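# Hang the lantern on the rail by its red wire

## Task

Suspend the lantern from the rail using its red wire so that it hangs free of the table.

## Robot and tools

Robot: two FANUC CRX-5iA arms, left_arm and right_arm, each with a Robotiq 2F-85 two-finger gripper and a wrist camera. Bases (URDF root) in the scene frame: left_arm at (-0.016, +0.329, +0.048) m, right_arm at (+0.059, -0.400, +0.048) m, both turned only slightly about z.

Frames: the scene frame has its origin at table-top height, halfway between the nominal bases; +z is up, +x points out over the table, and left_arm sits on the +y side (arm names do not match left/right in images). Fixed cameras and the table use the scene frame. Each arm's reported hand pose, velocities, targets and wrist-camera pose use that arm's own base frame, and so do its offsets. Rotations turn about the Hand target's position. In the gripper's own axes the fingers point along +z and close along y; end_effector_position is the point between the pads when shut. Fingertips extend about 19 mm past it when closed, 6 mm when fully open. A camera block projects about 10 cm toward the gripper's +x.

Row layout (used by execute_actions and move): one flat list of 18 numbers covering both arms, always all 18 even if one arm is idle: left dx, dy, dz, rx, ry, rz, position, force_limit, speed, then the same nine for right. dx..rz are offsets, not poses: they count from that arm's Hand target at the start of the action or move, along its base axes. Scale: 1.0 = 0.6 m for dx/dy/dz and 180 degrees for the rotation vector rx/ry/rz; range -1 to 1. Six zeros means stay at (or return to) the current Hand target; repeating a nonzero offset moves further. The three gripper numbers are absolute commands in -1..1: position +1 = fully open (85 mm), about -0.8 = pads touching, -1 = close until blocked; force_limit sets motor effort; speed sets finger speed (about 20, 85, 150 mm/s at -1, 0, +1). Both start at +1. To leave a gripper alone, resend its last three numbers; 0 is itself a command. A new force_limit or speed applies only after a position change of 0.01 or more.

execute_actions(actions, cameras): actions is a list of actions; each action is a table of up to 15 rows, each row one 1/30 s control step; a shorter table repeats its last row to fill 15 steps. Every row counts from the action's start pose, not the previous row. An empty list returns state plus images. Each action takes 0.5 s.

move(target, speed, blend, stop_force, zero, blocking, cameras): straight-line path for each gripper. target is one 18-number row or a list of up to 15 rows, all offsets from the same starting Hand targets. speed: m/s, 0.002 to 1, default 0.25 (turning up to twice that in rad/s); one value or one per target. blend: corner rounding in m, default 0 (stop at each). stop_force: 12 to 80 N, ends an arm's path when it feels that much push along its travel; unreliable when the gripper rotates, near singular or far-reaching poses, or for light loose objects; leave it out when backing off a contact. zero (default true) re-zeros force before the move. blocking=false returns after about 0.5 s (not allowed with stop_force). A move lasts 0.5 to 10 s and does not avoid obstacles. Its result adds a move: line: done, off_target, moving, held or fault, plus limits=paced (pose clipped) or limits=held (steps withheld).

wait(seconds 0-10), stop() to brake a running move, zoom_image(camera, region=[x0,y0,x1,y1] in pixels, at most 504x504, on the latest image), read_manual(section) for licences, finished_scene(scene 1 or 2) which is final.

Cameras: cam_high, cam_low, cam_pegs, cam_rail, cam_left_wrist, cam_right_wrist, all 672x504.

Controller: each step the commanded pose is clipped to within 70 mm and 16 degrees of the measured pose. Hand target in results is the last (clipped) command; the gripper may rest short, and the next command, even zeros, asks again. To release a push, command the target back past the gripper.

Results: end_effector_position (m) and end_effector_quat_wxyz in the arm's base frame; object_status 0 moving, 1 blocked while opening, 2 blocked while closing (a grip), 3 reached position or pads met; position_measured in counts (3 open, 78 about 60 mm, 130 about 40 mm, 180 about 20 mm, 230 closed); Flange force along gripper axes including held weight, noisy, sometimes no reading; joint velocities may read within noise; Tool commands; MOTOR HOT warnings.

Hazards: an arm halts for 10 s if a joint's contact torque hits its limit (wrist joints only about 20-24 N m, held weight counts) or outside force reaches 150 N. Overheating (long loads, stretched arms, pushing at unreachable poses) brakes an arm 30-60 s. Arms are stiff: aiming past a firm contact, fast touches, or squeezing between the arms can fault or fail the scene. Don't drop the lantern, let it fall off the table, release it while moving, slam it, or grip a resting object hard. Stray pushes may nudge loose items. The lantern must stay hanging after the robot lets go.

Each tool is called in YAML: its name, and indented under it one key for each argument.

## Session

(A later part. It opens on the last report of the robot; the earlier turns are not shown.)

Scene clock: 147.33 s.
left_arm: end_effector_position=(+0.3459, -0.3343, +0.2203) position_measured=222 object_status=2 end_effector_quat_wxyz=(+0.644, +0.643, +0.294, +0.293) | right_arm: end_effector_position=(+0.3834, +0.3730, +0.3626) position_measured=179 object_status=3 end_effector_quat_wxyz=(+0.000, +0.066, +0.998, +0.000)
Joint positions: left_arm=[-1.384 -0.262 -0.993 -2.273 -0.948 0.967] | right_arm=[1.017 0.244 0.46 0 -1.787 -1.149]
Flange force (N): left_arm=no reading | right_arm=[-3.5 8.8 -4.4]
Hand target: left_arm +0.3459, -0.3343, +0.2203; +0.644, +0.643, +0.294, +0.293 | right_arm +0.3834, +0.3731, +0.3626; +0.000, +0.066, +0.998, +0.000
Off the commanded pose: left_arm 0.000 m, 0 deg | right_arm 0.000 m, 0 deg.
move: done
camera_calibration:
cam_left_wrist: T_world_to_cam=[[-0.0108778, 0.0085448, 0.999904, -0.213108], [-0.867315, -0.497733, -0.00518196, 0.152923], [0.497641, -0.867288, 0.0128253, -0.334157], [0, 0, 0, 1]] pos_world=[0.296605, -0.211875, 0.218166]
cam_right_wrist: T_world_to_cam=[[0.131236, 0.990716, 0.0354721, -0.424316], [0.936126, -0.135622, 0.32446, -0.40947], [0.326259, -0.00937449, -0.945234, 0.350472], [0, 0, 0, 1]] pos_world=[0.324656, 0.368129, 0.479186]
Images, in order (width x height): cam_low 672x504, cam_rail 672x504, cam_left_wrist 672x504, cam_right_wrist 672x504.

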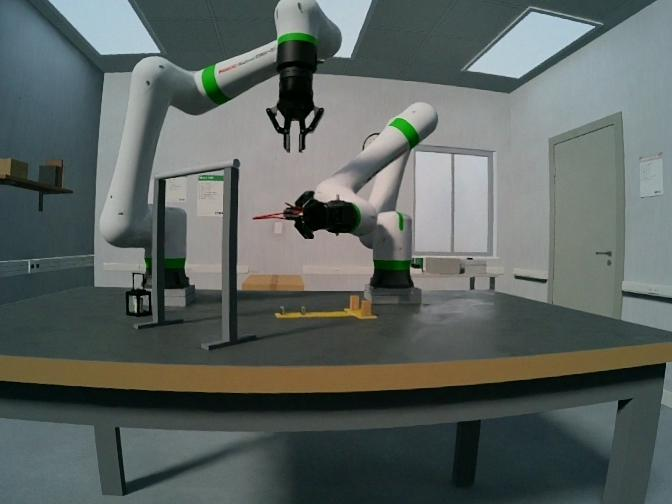

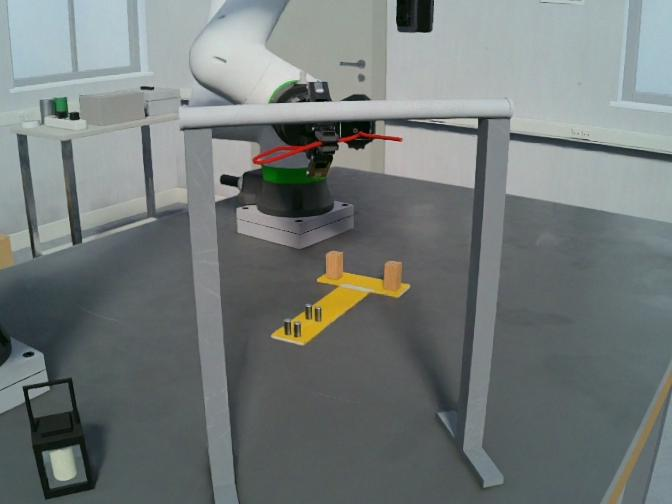

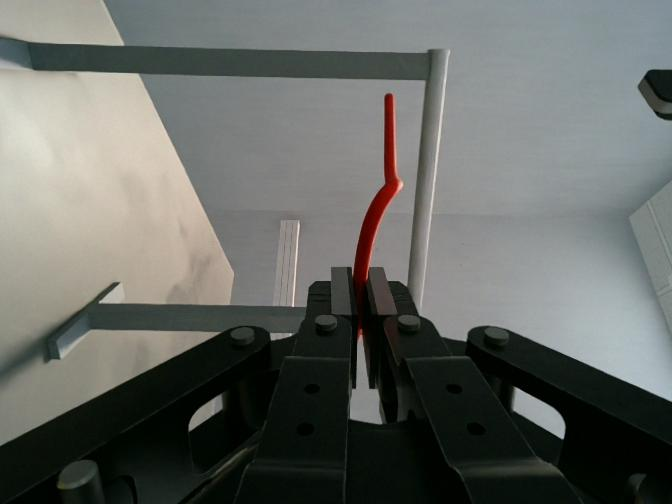

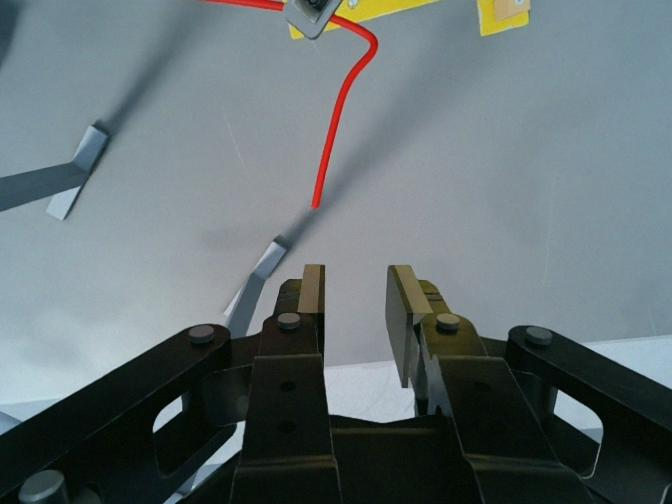

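move:
  target:
    - [0,0,0,0,0,0,-1,-0.2,-1,-0.09,-0.45,0.1,0,0,0,-0.4,1,-0.7]
    - [0,0,0,0,0,0,-1,-0.2,-1,-0.246,-1.0,0.15,0,0,0,-0.4,1,-0.7]
  speed: 0.3
  blend: 0.05

move:
  target: [0,-0.08,0.03,-0.45,0.224,-0.092,-1,-0.2,-1,0,0,0,0,0,0,-0.4,1,-0.7]
  speed: 0.2
  cameras: ["cam_left_wrist","cam_low","cam_rail","cam_high"]

Scene clock: 151.93 s.
left_arm: end_effector_position=(+0.3459, -0.3343, +0.2203) position_measured=222 object_status=2 end_effector_quat_wxyz=(+0.644, +0.643, +0.294, +0.293) | right_arm: end_effector_position=(+0.2392, -0.2131, +0.4505) position_measured=179 object_status=3 end_effector_quat_wxyz=(+0.000, +0.066, +0.998, +0.000)
Joint positions: left_arm=[-1.384 -0.262 -0.993 -2.273 -0.948 0.967] | right_arm=[-0.309 -0.241 0.19 0.001 -2.002 0.178]
Flange force (N): left_arm=no reading | right_arm=[-5.2 -2.0 -6.6]
Hand target: left_arm +0.3459, -0.3343, +0.2203; +0.644, +0.643, +0.294, +0.293 | right_arm +0.2392, -0.2131, +0.4505; +0.000, +0.066, +0.998, +0.000
Off the commanded pose: left_arm 0.000 m, 0 deg | right_arm 0.000 m, 0 deg.
move: done

Scene clock: 156.33 s.
left_arm: end_effector_position=(+0.3459, -0.3823, +0.2383) position_measured=222 object_status=2 end_effector_quat_wxyz=(+0.800, +0.170, +0.510, -0.268) | right_arm: end_effector_position=(+0.2392, -0.2131, +0.4505) position_measured=179 object_status=3 end_effector_quat_wxyz=(+0.000, +0.066, +0.998, +0.000)
Joint positions: left_arm=[-1.459 0.503 -0.805 -2.394 -1.82 2.947] | right_arm=[-0.309 -0.241 0.19 0.001 -2.002 0.178]
Flange force (N): left_arm=[-2.5 0.1 0.5] | right_arm=[-5.1 1.5 -5.4]
Hand target: left_arm +0.3459, -0.3823, +0.2383; +0.800, +0.170, +0.510, -0.268 | right_arm +0.2392, -0.2131, +0.4505; +0.000, +0.066, +0.998, +0.000
Off the commanded pose: left_arm 0.000 m, 0 deg | right_arm 0.000 m, 0 deg.
move: done
camera_calibration:
cam_left_wrist: T_world_to_cam=[[0.591804, 0.806057, -0.00635441, 0.105484], [-0.559715, 0.416588, 0.716362, 0.20033], [0.580075, -0.420389, 0.6977, -0.396848], [0, 0, 0, 1]] pos_world=[0.279904, -0.335311, 0.134042]
Images, in order (width x height): cam_high 672x504, cam_low 672x504, cam_rail 672x504, cam_left_wrist 672x504.

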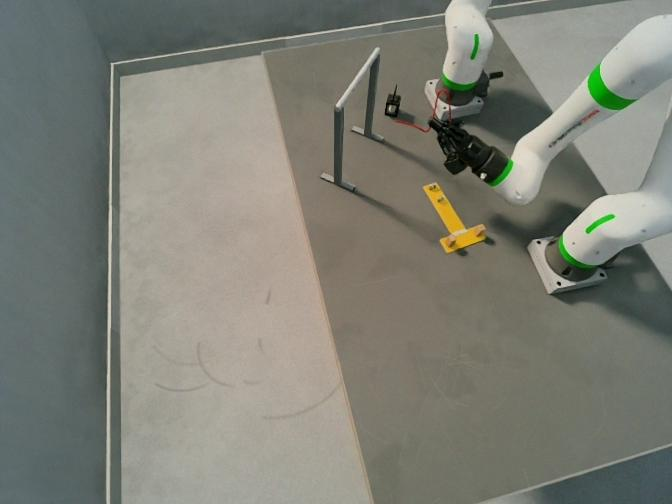

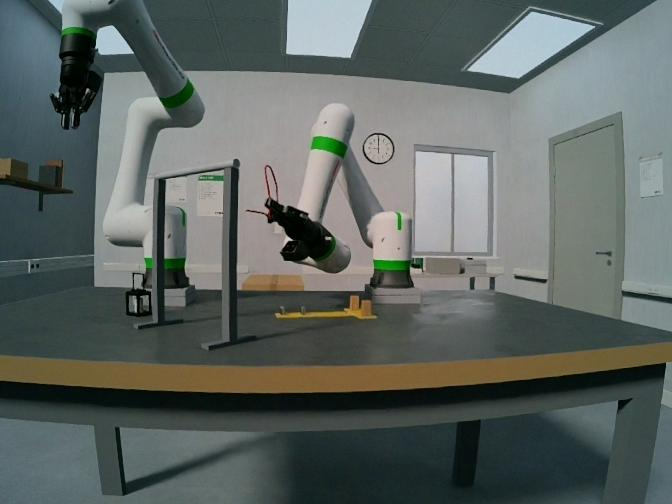

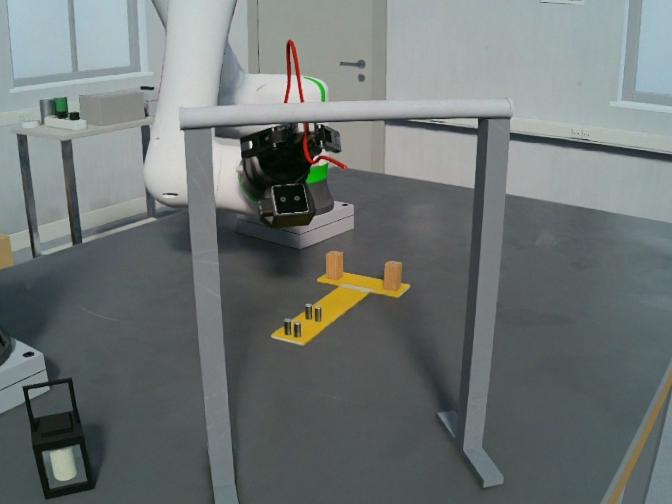

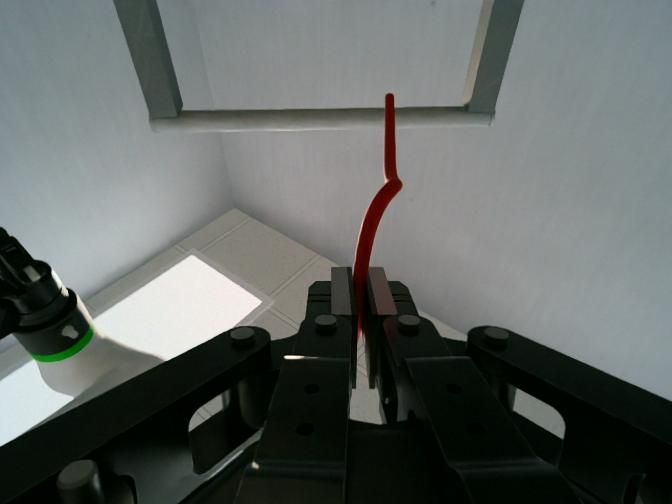

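move:
  target: [0,0.08,-0.03,0.45,-0.224,0.092,-1,-0.2,-1,0,0,0,0,0,0,-0.4,1,-0.7]
  speed: 0.2

move:
  target:
    - [0,0,0,0,0,0,-1,-0.2,-1,0.15,0.53,0,0,0,0,-0.4,1,-0.7]
    - [0,0,0,0,0,0,-1,-0.2,-1,0.2403,0.9768,-0.14,0,0,0,-0.4,1,-0.7]
  speed: 0.3
  blend: [0.05,0]
  cameras: ["cam_left_wrist","cam_right_wrist"]

Scene clock: 162.50 s.
left_arm: end_effector_position=(+0.3459, -0.3343, +0.2202) position_measured=222 object_status=2 end_effector_quat_wxyz=(+0.644, +0.643, +0.294, +0.293) | right_arm: end_effector_position=(+0.2392, -0.2131, +0.4505) position_measured=179 object_status=3 end_effector_quat_wxyz=(+0.000, +0.066, +0.998, +0.000)
Joint positions: left_arm=[-1.384 -0.261 -0.993 -2.273 -0.948 0.967] | right_arm=[-0.309 -0.241 0.19 0.001 -2.002 0.178]
Flange force (N): left_arm=no reading | right_arm=[-4.3 0.7 -5.3]
Hand target: left_arm +0.3459, -0.3343, +0.2203; +0.644, +0.643, +0.294, +0.293 | right_arm +0.2392, -0.2131, +0.4505; +0.000, +0.066, +0.998, +0.000
Off the commanded pose: left_arm 0.000 m, 0 deg | right_arm 0.000 m, 0 deg.
move: done

Scene clock: 165.10 s.
left_arm: end_effector_position=(+0.3459, -0.3343, +0.2203) position_measured=222 object_status=2 end_effector_quat_wxyz=(+0.644, +0.643, +0.294, +0.293) | right_arm: end_effector_position=(+0.3834, +0.3730, +0.3665) position_measured=179 object_status=3 end_effector_quat_wxyz=(+0.000, +0.066, +0.998, +0.000)
Joint positions: left_arm=[-1.384 -0.262 -0.993 -2.273 -0.948 0.967] | right_arm=[1.017 0.246 0.472 0 -1.797 -1.148]
Flange force (N): left_arm=no reading | right_arm=[-4.7 9.5 -6.5]
Hand target: left_arm +0.3459, -0.3343, +0.2203; +0.644, +0.643, +0.294, +0.293 | right_arm +0.3834, +0.3730, +0.3665; +0.000, +0.066, +0.998, +0.000
Off the commanded pose: left_arm 0.000 m, 0 deg | right_arm 0.000 m, 0 deg.
move: done
camera_calibration:
cam_left_wrist: T_world_to_cam=[[-0.0108774, 0.00854504, 0.999904, -0.213108], [-0.867315, -0.497733, -0.00518148, 0.152923], [0.497641, -0.867288, 0.0128253, -0.334157], [0, 0, 0, 1]] pos_world=[0.296605, -0.211875, 0.218166]
cam_right_wrist: T_world_to_cam=[[0.131127, 0.990731, 0.0354652, -0.424322], [0.936069, -0.135515, 0.32467, -0.410871], [0.326467, -0.00937531, -0.945162, 0.354056], [0, 0, 0, 1]] pos_world=[0.324656, 0.368029, 0.483087]
Images, in order (width x height): cam_left_wrist 672x504, cam_right_wrist 672x504.

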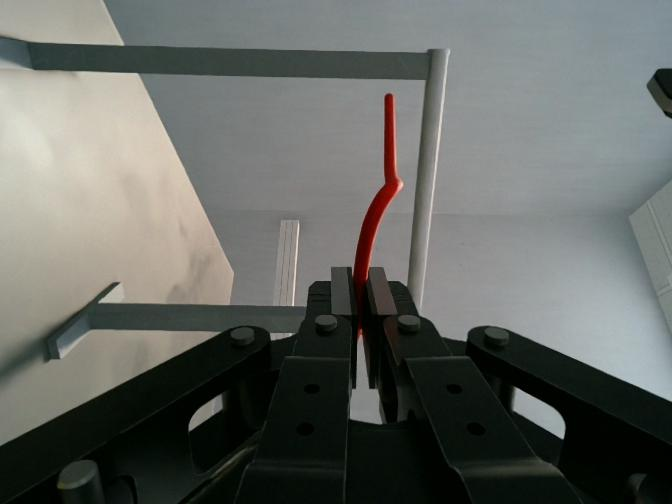

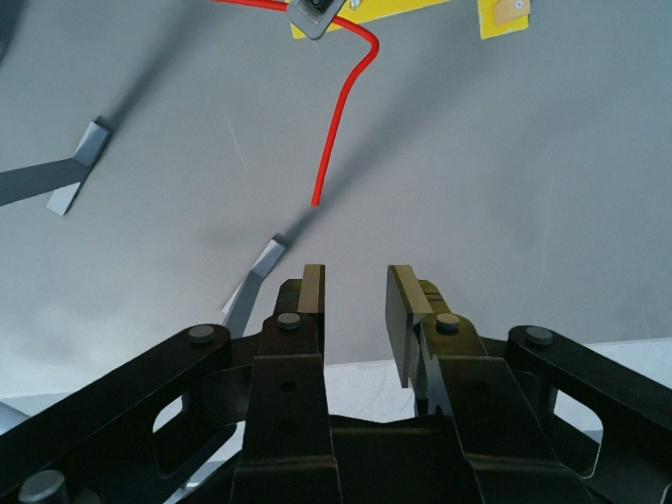

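move:
  target:
    - [0,0,0,0,0,0,-1,-0.2,-1,-0.0327,-0.01,-0.12,0,0,-0.083,-0.4,1,-0.7]
    - [0,0,0,0,0,0,-1,-0.2,-1,-0.0327,-0.01,-0.225,0,0,-0.083,-0.4,1,-0.7]
  speed: 0.12
  cameras: ["cam_left_wrist","cam_right_wrist"]

Scene clock: 167.77 s.
left_arm: end_effector_position=(+0.3459, -0.3343, +0.2203) position_measured=222 object_status=2 end_effector_quat_wxyz=(+0.644, +0.643, +0.294, +0.293) | right_arm: end_effector_position=(+0.3638, +0.3670, +0.2315) position_measured=179 object_status=3 end_effector_quat_wxyz=(+0.000, +0.195, +0.981, +0.000)
Joint positions: left_arm=[-1.384 -0.262 -0.993 -2.273 -0.948 0.967] | right_arm=[1.044 0.178 0.074 0 -1.468 -1.436]
Flange force (N): left_arm=no reading | right_arm=[-1.0 8.4 -2.0]
Hand target: left_arm +0.3459, -0.3343, +0.2203; +0.644, +0.643, +0.294, +0.293 | right_arm +0.3638, +0.3670, +0.2315; +0.000, +0.195, +0.981, +0.000
Off the commanded pose: left_arm 0.000 m, 0 deg | right_arm 0.000 m, 0 deg.
move: done
camera_calibration:
cam_left_wrist: T_world_to_cam=[[-0.0108774, 0.00854504, 0.999904, -0.213108], [-0.867315, -0.497733, -0.00518148, 0.152923], [0.497641, -0.867288, 0.0128253, -0.334157], [0, 0, 0, 1]] pos_world=[0.296605, -0.211875, 0.218166]
cam_right_wrist: T_world_to_cam=[[0.3821, 0.923436, 0.0355794, -0.477698], [0.869575, -0.372312, 0.324381, -0.238352], [0.312792, -0.0930072, -0.945257, 0.26847], [0, 0, 0, 1]] pos_world=[0.305819, 0.377352, 0.348086]
Images, in order (width x height): cam_left_wrist 672x504, cam_right_wrist 672x504.

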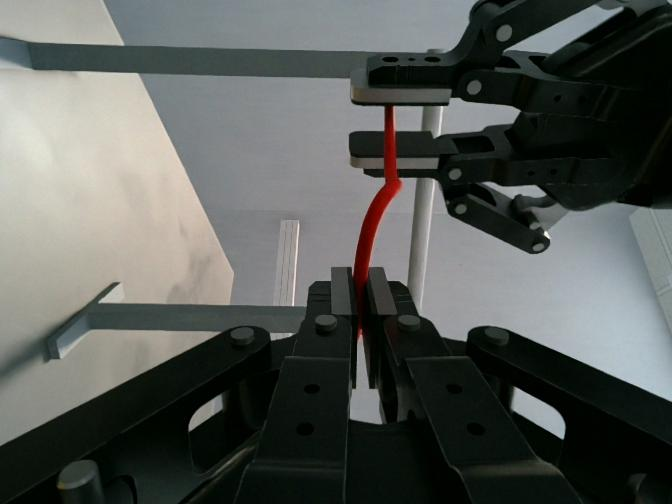

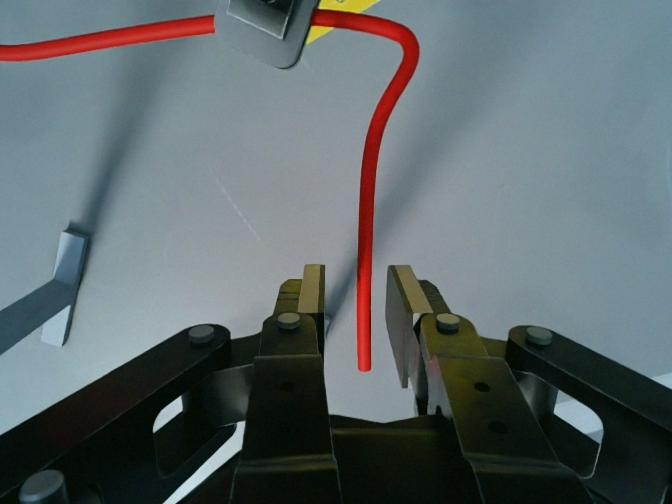

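move:
  target:
    - [0,0,0,0,0,0,-1,-0.2,-1,0,0,0,0,0,0,-1,1,-0.7]
    - [0,0,0,0,0,0,-1,-0.2,-1,0.0,0.001,0,0,0,0,-1,1,-0.7]
  speed: 0.05

move:
  target:
    - [0,0,0,0,0,0,0.2,-0.2,-0.6,0,0,0,0,0,0,-1,1,-0.7]
    - [-0.17,0.15,0,0,0,0,0.2,-0.2,-0.6,0,0,0,0,0,0,-1,1,-0.7]
  speed: 0.12
  cameras: ["cam_left_wrist","cam_right_wrist"]

Scene clock: 169.47 s.
left_arm: end_effector_position=(+0.3459, -0.3343, +0.2203) position_measured=222 object_status=2 end_effector_quat_wxyz=(+0.644, +0.643, +0.294, +0.293) | right_arm: end_effector_position=(+0.3638, +0.3676, +0.2315) position_measured=225 object_status=2 end_effector_quat_wxyz=(+0.000, +0.195, +0.981, +0.000)
Joint positions: left_arm=[-1.384 -0.262 -0.993 -2.273 -0.948 0.967] | right_arm=[1.044 0.179 0.076 0 -1.468 -1.436]
Flange force (N): left_arm=no reading | right_arm=[-2.2 8.9 -2.8]
Hand target: left_arm +0.3459, -0.3343, +0.2203; +0.644, +0.643, +0.294, +0.293 | right_arm +0.3638, +0.3676, +0.2315; +0.000, +0.195, +0.981, +0.000
Off the commanded pose: left_arm 0.000 m, 0 deg | right_arm 0.000 m, 0 deg.
move: done

Scene clock: 171.77 s.
left_arm: end_effector_position=(+0.3218, -0.3126, +0.2187) position_measured=104 object_status=3 end_effector_quat_wxyz=(+0.645, +0.642, +0.293, +0.293) | right_arm: end_effector_position=(+0.3638, +0.3676, +0.2315) position_measured=225 object_status=2 end_effector_quat_wxyz=(+0.000, +0.195, +0.981, +0.000)
Joint positions: left_arm=[-1.449 -0.407 -1.05 -2.163 -0.937 0.847] | right_arm=[1.044 0.179 0.076 0 -1.468 -1.436]
Flange force (N): left_arm=no reading | right_arm=[-1.3 9.5 -2.9]
Hand target: left_arm +0.3218, -0.3126, +0.2187; +0.645, +0.642, +0.293, +0.293 (not the last commanded pose) | right_arm +0.3638, +0.3676, +0.2315; +0.000, +0.195, +0.981, +0.000
Off the commanded pose: left_arm 0.104 m, 0 deg | right_arm 0.000 m, 0 deg.
move: held (left_arm; a check stopped the path); path passed 1 of 2 targets; limits=held
pose unreachable (left arm): on one or more control steps of this call, first in action 0 (counted from 0), this arm could not follow its commanded pose, so it was not sent that pose on those steps. It may still have moved: this result reports where it is.
cause: moving toward the commanded pose would bring two parts of the arm too close to each other (joints 2 (shoulder) to 5 (wrist pitch) lie between them).
camera_calibration:
cam_left_wrist: T_world_to_cam=[[-0.0128528, 0.0120363, 0.999845, -0.210226], [-0.868371, -0.495889, -0.00519313, 0.143632], [0.495749, -0.868303, 0.0168255, -0.303928], [0, 0, 0, 1]] pos_world=[0.272696, -0.190146, 0.216053]
cam_right_wrist: T_world_to_cam=[[0.382129, 0.923427, 0.0354921, -0.47819], [0.869564, -0.372308, 0.324416, -0.238052], [0.312789, -0.0931061, -0.945248, 0.268592], [0, 0, 0, 1]] pos_world=[0.305718, 0.377952, 0.348086]
Images, in order (width x height): cam_left_wrist 672x504, cam_right_wrist 672x504.

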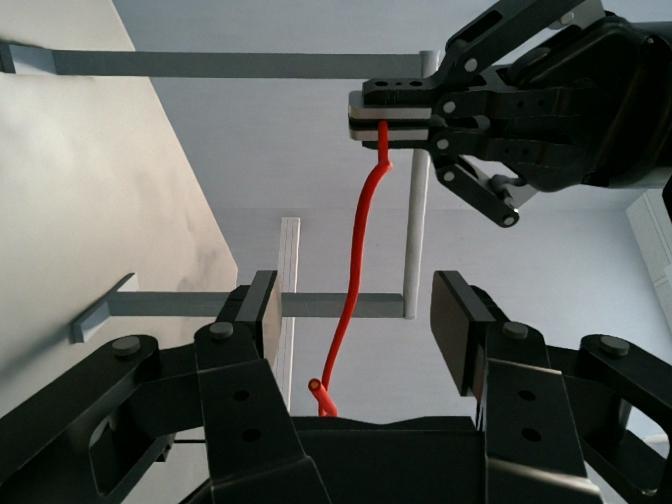

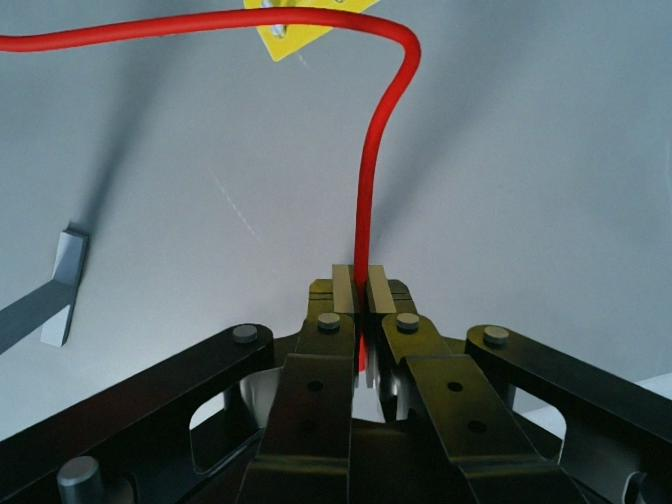

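move:
  target:
    - [0,0,0,0,0,0,0.2,-0.2,-0.6,0.05,-0.11,0,0,0,0,-1,1,-0.7]
    - [0,0,0,0,0,0,0.2,-0.2,-0.6,-0.03,-0.19,0,0,0,0.5,-1,1,-0.7]
    - [0,0,0,0,0,0,0.2,-0.2,-0.6,-0.04,-0.196,0,0,0,0.97,-1,1,-0.7]
  speed: 0.35

wait:
  seconds: 0.1
  cameras: ["cam_left_wrist","cam_right_wrist","cam_rail"]

Scene clock: 178.80 s.
left_arm: end_effector_position=(+0.3218, -0.3126, +0.2187) position_measured=104 object_status=3 end_effector_quat_wxyz=(+0.645, +0.642, +0.293, +0.293) | right_arm: end_effector_position=(+0.3398, +0.2500, +0.2315) position_measured=225 object_status=2 end_effector_quat_wxyz=(+0.000, +0.971, -0.241, +0.000)
Joint positions: left_arm=[-1.449 -0.407 -1.05 -2.163 -0.937 0.847] | right_arm=[0.948 -0.063 -0.181 0 -1.453 1.707]
Flange force (N): left_arm=no reading | right_arm=[0.0 -6.6 -2.9]
Hand target: left_arm +0.3218, -0.3126, +0.2187; +0.645, +0.642, +0.293, +0.293 | right_arm +0.3398, +0.2500, +0.2315; +0.000, +0.971, -0.241, +0.000
Off the commanded pose: left_arm 0.000 m, 0 deg | right_arm 0.000 m, 0 deg.
move: done

Scene clock: 178.90 s.
left_arm: end_effector_position=(+0.3218, -0.3126, +0.2187) position_measured=104 object_status=3 end_effector_quat_wxyz=(+0.645, +0.642, +0.293, +0.293) | right_arm: end_effector_position=(+0.3398, +0.2500, +0.2315) position_measured=225 object_status=2 end_effector_quat_wxyz=(+0.000, +0.971, -0.241, +0.000)
Joint positions: left_arm=[-1.449 -0.407 -1.05 -2.163 -0.937 0.847] | right_arm=[0.948 -0.063 -0.181 0 -1.453 1.707]
Flange force (N): left_arm=no reading | right_arm=[0.3 -6.5 -2.7]
Hand target: left_arm +0.3218, -0.3126, +0.2187; +0.645, +0.642, +0.293, +0.293 | right_arm +0.3398, +0.2500, +0.2315; +0.000, +0.971, -0.241, +0.000
Tool commands: left_gripper/position=+0.2 left_gripper/force_limit=-0.2 left_gripper/speed=-0.6 right_gripper/position=-1.0 right_gripper/force_limit=+1.0 right_gripper/speed=-0.7
Off the commanded pose: left_arm 0.000 m, 0 deg | right_arm 0.000 m, 0 deg.
wait: 0.10 s; no rest
camera_calibration:
cam_left_wrist: T_world_to_cam=[[-0.0129026, 0.0121244, 0.999843, -0.210194], [-0.868413, -0.495814, -0.00519417, 0.143659], [0.495673, -0.868344, 0.0169263, -0.303937], [0, 0, 0, 1]] pos_world=[0.272696, -0.190145, 0.216052]
cam_right_wrist: T_world_to_cam=[[-0.46726, -0.883406, 0.0355188, 0.379848], [-0.830699, 0.452425, 0.324423, 0.110543], [-0.302667, 0.122084, -0.945245, 0.420463], [0, 0, 0, 1]] pos_world=[0.396576, 0.234216, 0.348086]
Images, in order (width x height): cam_rail 672x504, cam_left_wrist 672x504, cam_right_wrist 672x504.

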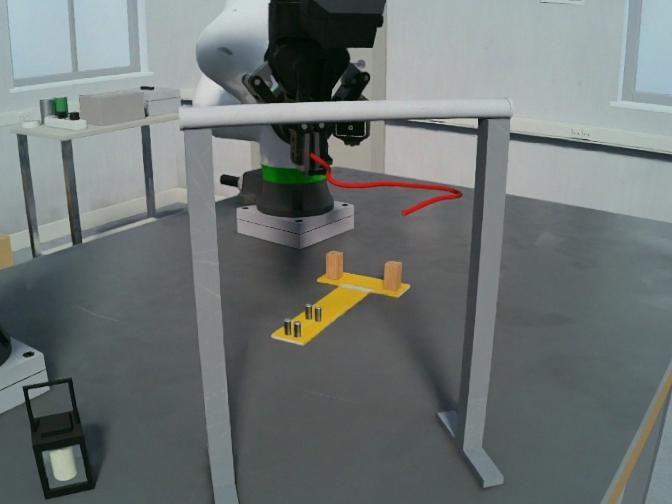

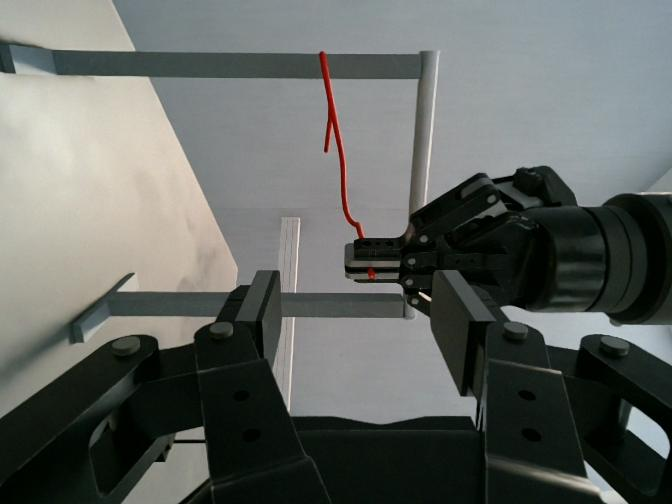

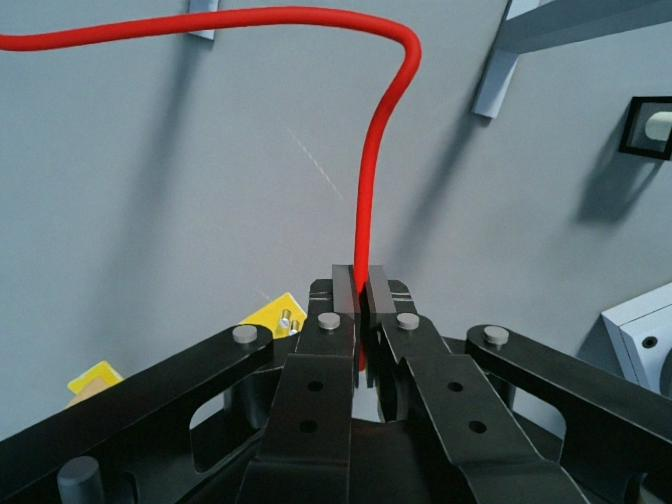

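move:
  target:
    - [0.06,-0.03,0,0,0,0,0,-0.2,-0.6,0,0,0,0,0,0,-1,1,-0.7]
    - [0.257,-0.18,-0.004,0,0,0,-0.1,-0.2,-0.6,0,0,0,0,0,0,-1,1,-0.7]
  speed: 0.12
  cameras: ["cam_left_wrist","cam_right_wrist"]

Scene clock: 182.53 s.
left_arm: end_effector_position=(+0.4760, -0.4206, +0.2163) position_measured=141 object_status=0 end_effector_quat_wxyz=(+0.645, +0.642, +0.293, +0.293) | right_arm: end_effector_position=(+0.3398, +0.2500, +0.2315) position_measured=225 object_status=2 end_effector_quat_wxyz=(+0.000, +0.971, -0.241, +0.000)
Joint positions: left_arm=[-1.097 0.193 -0.702 -2.67 -0.956 1.285] | right_arm=[0.948 -0.063 -0.181 0 -1.453 1.707]
Flange force (N): left_arm=[0.3 2.6 -2.9] | right_arm=[0.8 -6.9 -2.8]
Hand target: left_arm +0.4760, -0.4206, +0.2163; +0.645, +0.642, +0.293, +0.293 | right_arm +0.3398, +0.2500, +0.2315; +0.000, +0.971, -0.241, +0.000
Off the commanded pose: left_arm 0.000 m, 0 deg | right_arm 0.000 m, 0 deg.
move: done
camera_calibration:
cam_left_wrist: T_world_to_cam=[[-0.0128528, 0.0120377, 0.999845, -0.204544], [-0.868414, -0.495813, -0.00519387, 0.224008], [0.495674, -0.868346, 0.0168263, -0.47409], [0, 0, 0, 1]] pos_world=[0.426896, -0.298146, 0.213653]
cam_right_wrist: T_world_to_cam=[[-0.46726, -0.883406, 0.0355188, 0.379848], [-0.830699, 0.452425, 0.324423, 0.110543], [-0.302667, 0.122084, -0.945245, 0.420463], [0, 0, 0, 1]] pos_world=[0.396576, 0.234216, 0.348086]
Images, in order (width x height): cam_left_wrist 672x504, cam_right_wrist 672x504.

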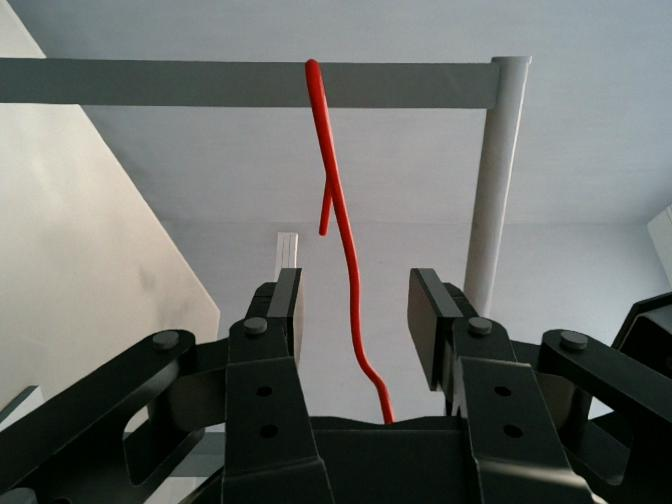

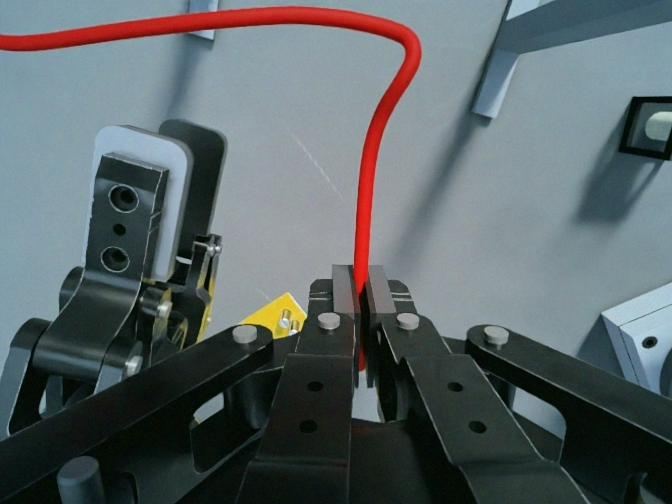

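move:
  target:
    - [0.0553,-0.0481,0,0,0,0,-0.1,-0.2,-0.6,0,0,0,0,0,0,-1,1,-0.7]
    - [0.0553,-0.0481,0,0,0,0,-1,0,-1,0,0,0,0,0,0,-1,1,-0.7]
  speed: 0.06

wait:
  seconds: 1
  cameras: ["cam_left_wrist","cam_right_wrist"]

Scene clock: 183.83 s.
left_arm: end_effector_position=(+0.5017, -0.4430, +0.2163) position_measured=141 object_status=3 end_effector_quat_wxyz=(+0.645, +0.642, +0.293, +0.293) | right_arm: end_effector_position=(+0.3398, +0.2500, +0.2315) position_measured=225 object_status=2 end_effector_quat_wxyz=(+0.000, +0.971, -0.241, +0.000)
Joint positions: left_arm=[-1.065 0.26 -0.619 -2.703 -0.932 1.298] | right_arm=[0.948 -0.063 -0.181 0 -1.453 1.707]
Flange force (N): left_arm=[0.4 1.8 -2.3] | right_arm=[0.3 -7.2 -2.6]
Hand target: left_arm +0.5017, -0.4430, +0.2163; +0.645, +0.642, +0.293, +0.293 (not the last commanded pose) | right_arm +0.3398, +0.2500, +0.2315; +0.000, +0.971, -0.241, +0.000
Tool commands: left_gripper/position=-0.1 left_gripper/force_limit=-0.2 left_gripper/speed=-0.6 right_gripper/position=-1.0 right_gripper/force_limit=+1.0 right_gripper/speed=-0.7
Off the commanded pose: left_arm 0.010 m, 0 deg | right_arm 0.000 m, 0 deg.
move: held (left_arm; a check stopped the path); path passed 0 of 2 targets; target 2's new numbers were not sent; limits=held
pose unreachable (left arm): on one or more control steps of this call, first in action 0 (counted from 0), this arm could not follow its commanded pose, so it was not sent that pose on those steps. It may still have moved: this result reports where it is.
cause: moving toward the commanded pose would bring a part of the arm too close to another arm (this arm's gripper and the right arm's gripper, 3 mm apart when this arm was first held).

Scene clock: 184.83 s.
left_arm: end_effector_position=(+0.5017, -0.4430, +0.2163) position_measured=141 object_status=3 end_effector_quat_wxyz=(+0.645, +0.642, +0.293, +0.293) | right_arm: end_effector_position=(+0.3398, +0.2500, +0.2315) position_measured=225 object_status=2 end_effector_quat_wxyz=(+0.000, +0.971, -0.241, +0.000)
Joint positions: left_arm=[-1.065 0.259 -0.62 -2.703 -0.932 1.298] | right_arm=[0.948 -0.063 -0.181 0 -1.453 1.707]
Flange force (N): left_arm=[-0.2 2.9 -3.2] | right_arm=[0.6 -6.9 -2.7]
Hand target: left_arm +0.5017, -0.4430, +0.2163; +0.645, +0.642, +0.293, +0.293 (not the last commanded pose) | right_arm +0.3398, +0.2500, +0.2315; +0.000, +0.971, -0.241, +0.000
Tool commands: left_gripper/position=-0.1 left_gripper/force_limit=-0.2 left_gripper/speed=-0.6 right_gripper/position=-1.0 right_gripper/force_limit=+1.0 right_gripper/speed=-0.7
Off the commanded pose: left_arm 0.010 m, 0 deg | right_arm 0.000 m, 0 deg.
wait: 1.00 s; at rest by 0.17 s
camera_calibration:
cam_left_wrist: T_world_to_cam=[[-0.0128528, 0.0120363, 0.999845, -0.203945], [-0.868371, -0.495889, -0.00519313, 0.235225], [0.495749, -0.868303, 0.0168255, -0.506213], [0, 0, 0, 1]] pos_world=[0.452596, -0.320446, 0.213653]
cam_right_wrist: T_world_to_cam=[[-0.46726, -0.883406, 0.0355188, 0.379848], [-0.830699, 0.452425, 0.324423, 0.110543], [-0.302667, 0.122084, -0.945245, 0.420463], [0, 0, 0, 1]] pos_world=[0.396576, 0.234216, 0.348086]
Images, in order (width x height): cam_left_wrist 672x504, cam_right_wrist 672x504.

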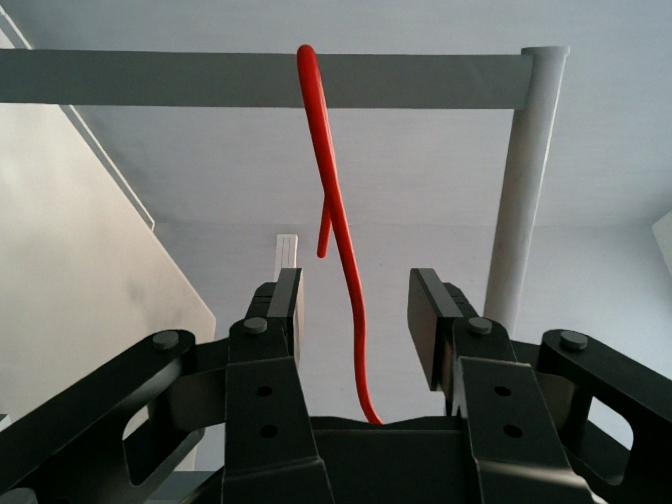

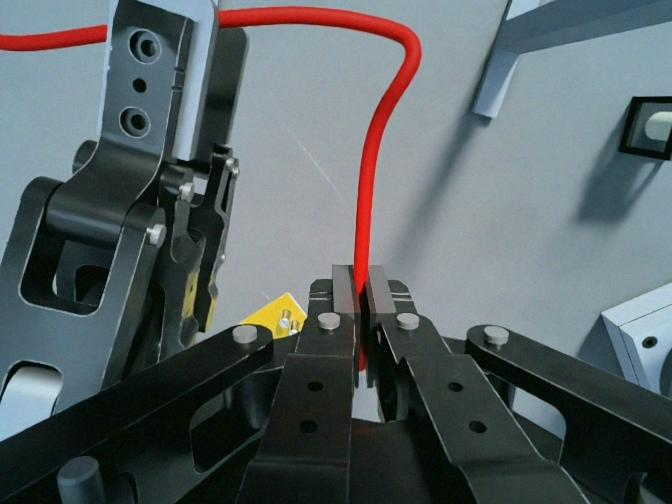

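move:
  target:
    - [0.0083,0.0183,0,0,0,0,-0.1,-0.2,-0.6,0,0,0,0,0,0,-1,1,-0.7]
    - [0.034,-0.004,0,0,0,0,-0.1,-0.2,-0.6,0,0,0,0,0,0,-1,1,-0.7]
  speed: 0.06
  cameras: ["cam_right_wrist"]

move:
  target: [0,0,0,0,0,0,-1,0,-1,0,0,0,0,0,0,-1,1,-0.7]

wait:
  seconds: 1
  cameras: ["cam_left_wrist","cam_right_wrist"]

Scene clock: 186.50 s.
left_arm: end_effector_position=(+0.5221, -0.4454, +0.2163) position_measured=141 object_status=3 end_effector_quat_wxyz=(+0.645, +0.642, +0.293, +0.293) | right_arm: end_effector_position=(+0.3398, +0.2500, +0.2315) position_measured=225 object_status=2 end_effector_quat_wxyz=(+0.000, +0.971, -0.241, +0.000)
Joint positions: left_arm=[-1.025 0.292 -0.588 -2.751 -0.922 1.328] | right_arm=[0.948 -0.063 -0.181 0 -1.453 1.707]
Flange force (N): left_arm=[-0.3 2.5 -2.6] | right_arm=[0.3 -6.9 -2.6]
Hand target: left_arm +0.5221, -0.4454, +0.2163; +0.645, +0.642, +0.293, +0.293 | right_arm +0.3398, +0.2500, +0.2315; +0.000, +0.971, -0.241, +0.000
Off the commanded pose: left_arm 0.000 m, 0 deg | right_arm 0.000 m, 0 deg.
move: done
camera_calibration:
cam_right_wrist: T_world_to_cam=[[-0.46726, -0.883406, 0.0355188, 0.379848], [-0.830699, 0.452425, 0.324423, 0.110543], [-0.302667, 0.122084, -0.945245, 0.420463], [0, 0, 0, 1]] pos_world=[0.396576, 0.234216, 0.348086]
Images, in order (width x height): cam_right_wrist 672x504.

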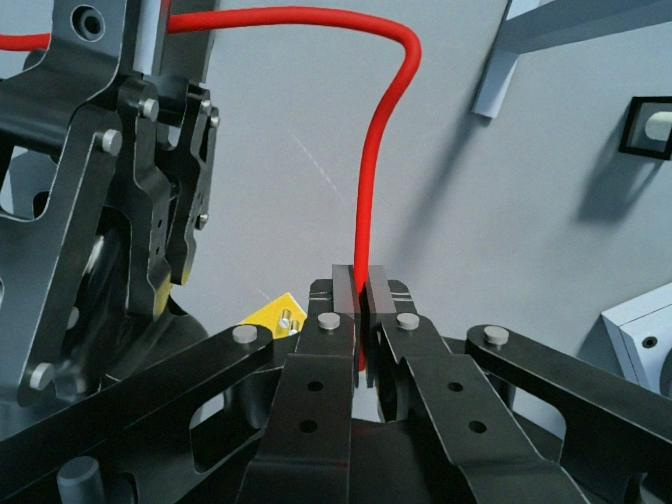

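Scene clock: 188.50 s.
left_arm: end_effector_position=(+0.5221, -0.4454, +0.2163) position_measured=223 object_status=0 end_effector_quat_wxyz=(+0.645, +0.642, +0.293, +0.293) | right_arm: end_effector_position=(+0.3398, +0.2500, +0.2315) position_measured=225 object_status=2 end_effector_quat_wxyz=(+0.000, +0.971, -0.241, +0.000)
Joint positions: left_arm=[-1.025 0.292 -0.587 -2.751 -0.922 1.328] | right_arm=[0.948 -0.063 -0.181 0 -1.453 1.707]
Flange force (N): left_arm=[0.1 3.4 -3.1] | right_arm=[0.5 -6.2 -1.6]
Hand target: left_arm +0.5221, -0.4454, +0.2163; +0.645, +0.642, +0.293, +0.293 | right_arm +0.3398, +0.2500, +0.2315; +0.000, +0.971, -0.241, +0.000
Off the commanded pose: left_arm 0.000 m, 0 deg | right_arm 0.000 m, 0 deg.
move: done

Scene clock: 189.50 s.
left_arm: end_effector_position=(+0.5221, -0.4454, +0.2163) position_measured=223 object_status=2 end_effector_quat_wxyz=(+0.645, +0.642, +0.293, +0.293) | right_arm: end_effector_position=(+0.3398, +0.2500, +0.2315) position_measured=225 object_status=2 end_effector_quat_wxyz=(+0.000, +0.971, -0.241, +0.000)
Joint positions: left_arm=[-1.025 0.292 -0.587 -2.751 -0.922 1.328] | right_arm=[0.948 -0.063 -0.181 0 -1.453 1.707]
Flange force (N): left_arm=[-0.1 3.4 -3.0] | right_arm=[0.8 -7.1 -1.1]
Hand target: left_arm +0.5221, -0.4454, +0.2163; +0.645, +0.642, +0.293, +0.293 | right_arm +0.3398, +0.2500, +0.2315; +0.000, +0.971, -0.241, +0.000
Tool commands: left_gripper/position=-1.0 left_gripper/force_limit=+0.0 left_gripper/speed=-1.0 right_gripper/position=-1.0 right_gripper/force_limit=+1.0 right_gripper/speed=-0.7
Off the commanded pose: left_arm 0.000 m, 0 deg | right_arm 0.000 m, 0 deg.
wait: 1.00 s; at rest by 0.17 s
camera_calibration:
cam_left_wrist: T_world_to_cam=[[-0.0128528, 0.0120363, 0.999845, -0.203653], [-0.868371, -0.495889, -0.00519313, 0.2517], [0.495749, -0.868303, 0.0168255, -0.518497], [0, 0, 0, 1]] pos_world=[0.472996, -0.322946, 0.213653]
cam_right_wrist: T_world_to_cam=[[-0.46726, -0.883406, 0.0355188, 0.379848], [-0.830699, 0.452425, 0.324423, 0.110543], [-0.302667, 0.122084, -0.945245, 0.420463], [0, 0, 0, 1]] pos_world=[0.396576, 0.234216, 0.348086]
Images, in order (width x height): cam_left_wrist 672x504, cam_right_wrist 672x504.

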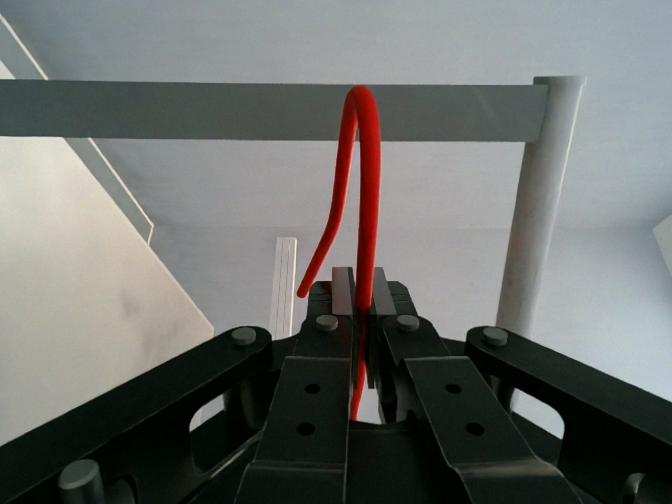

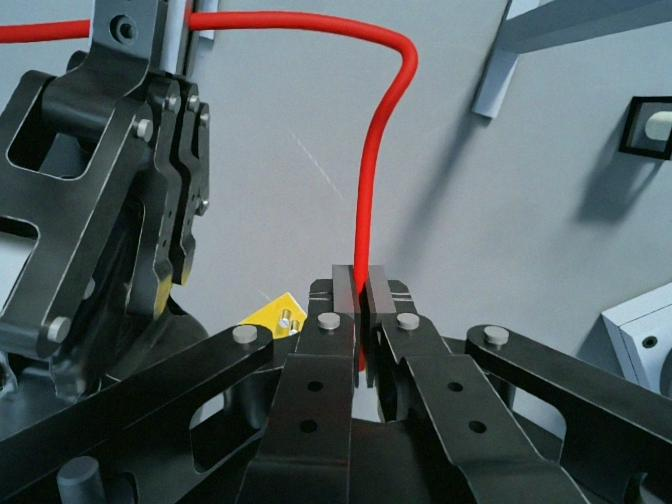

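move:
  target:
    - [0,0,0,0,0,0,-1,0,-1,0,0,0,0,0,0,-0.4,1,-0.7]
    - [0,0,0,0,0,0,-1,0,-1,0,0,0.3,0,0,0,-0.4,1,-0.7]
    - [0,0,0,0,0,0,-1,0,-1,-0.15,-0.83,0.36,0,0,0,-0.4,1,-0.7]
  speed: [0.1,0.12,0.3]

move:
  target: [-0.2,0.12,0.06,0,0,0,-1,0,-1,0,0,0,0,0,0,-0.4,1,-0.7]
  speed: 0.15
  cameras: ["cam_left_wrist","cam_low","cam_high","cam_rail"]

Scene clock: 194.57 s.
left_arm: end_effector_position=(+0.5221, -0.4454, +0.2163) position_measured=223 object_status=2 end_effector_quat_wxyz=(+0.645, +0.642, +0.293, +0.293) | right_arm: end_effector_position=(+0.2498, -0.2480, +0.4475) position_measured=179 object_status=3 end_effector_quat_wxyz=(+0.000, +0.971, -0.241, +0.000)
Joint positions: left_arm=[-1.025 0.292 -0.588 -2.751 -0.922 1.328] | right_arm=[-0.404 -0.166 0.242 -0.001 -1.978 3.059]
Flange force (N): left_arm=[-0.1 1.9 -2.8] | right_arm=[4.2 -3.1 -5.6]
Hand target: left_arm +0.5221, -0.4454, +0.2163; +0.645, +0.642, +0.293, +0.293 | right_arm +0.2498, -0.2480, +0.4475; +0.000, +0.971, -0.241, +0.000
Off the commanded pose: left_arm 0.000 m, 0 deg | right_arm 0.000 m, 0 deg.
move: done

Scene clock: 196.07 s.
left_arm: end_effector_position=(+0.4021, -0.3734, +0.2523) position_measured=223 object_status=2 end_effector_quat_wxyz=(+0.645, +0.642, +0.293, +0.293) | right_arm: end_effector_position=(+0.2498, -0.2480, +0.4475) position_measured=179 object_status=3 end_effector_quat_wxyz=(+0.000, +0.971, -0.241, +0.000)
Joint positions: left_arm=[-1.22 -0.152 -0.844 -2.432 -0.834 1.047] | right_arm=[-0.404 -0.166 0.242 -0.001 -1.978 3.059]
Flange force (N): left_arm=[0.3 1.0 -3.1] | right_arm=[5.0 -2.0 -5.5]
Hand target: left_arm +0.4021, -0.3734, +0.2523; +0.645, +0.642, +0.293, +0.293 | right_arm +0.2498, -0.2480, +0.4475; +0.000, +0.971, -0.241, +0.000
Off the commanded pose: left_arm 0.000 m, 0 deg | right_arm 0.000 m, 0 deg.
move: done
camera_calibration:
cam_left_wrist: T_world_to_cam=[[-0.0129395, 0.0119864, 0.999844, -0.242039], [-0.868369, -0.49589, -0.0052931, 0.18346], [0.495749, -0.868303, 0.0168252, -0.397008], [0, 0, 0, 1]] pos_world=[0.352996, -0.250846, 0.249652]
Images, in order (width x height): cam_high 672x504, cam_low 672x504, cam_rail 672x504, cam_left_wrist 672x504.

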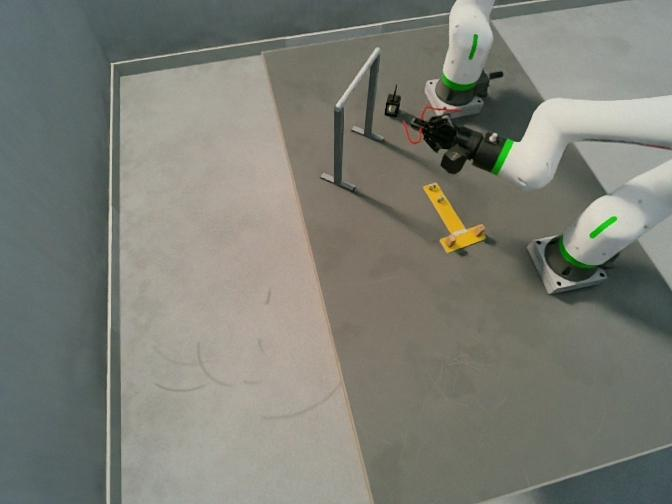

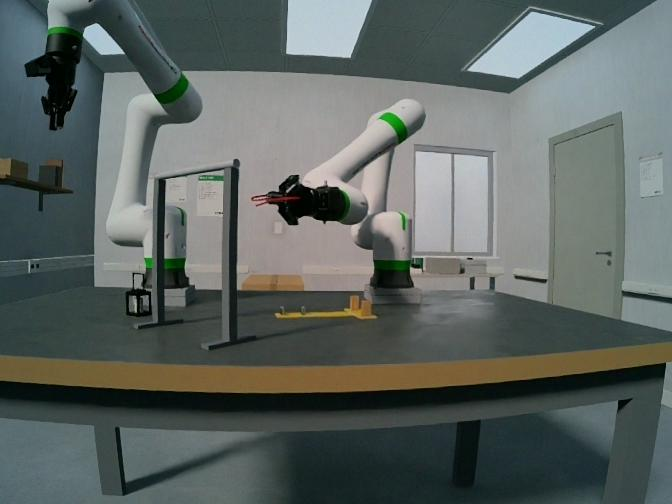

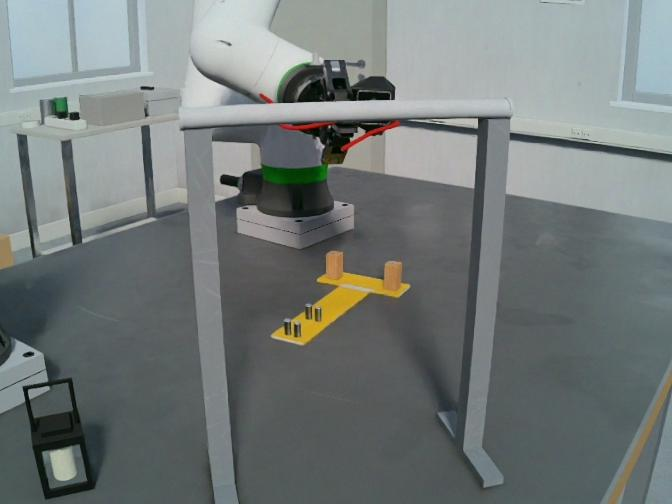

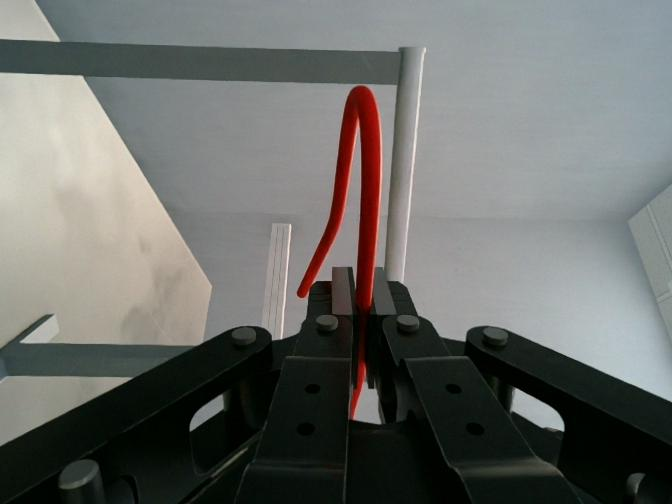

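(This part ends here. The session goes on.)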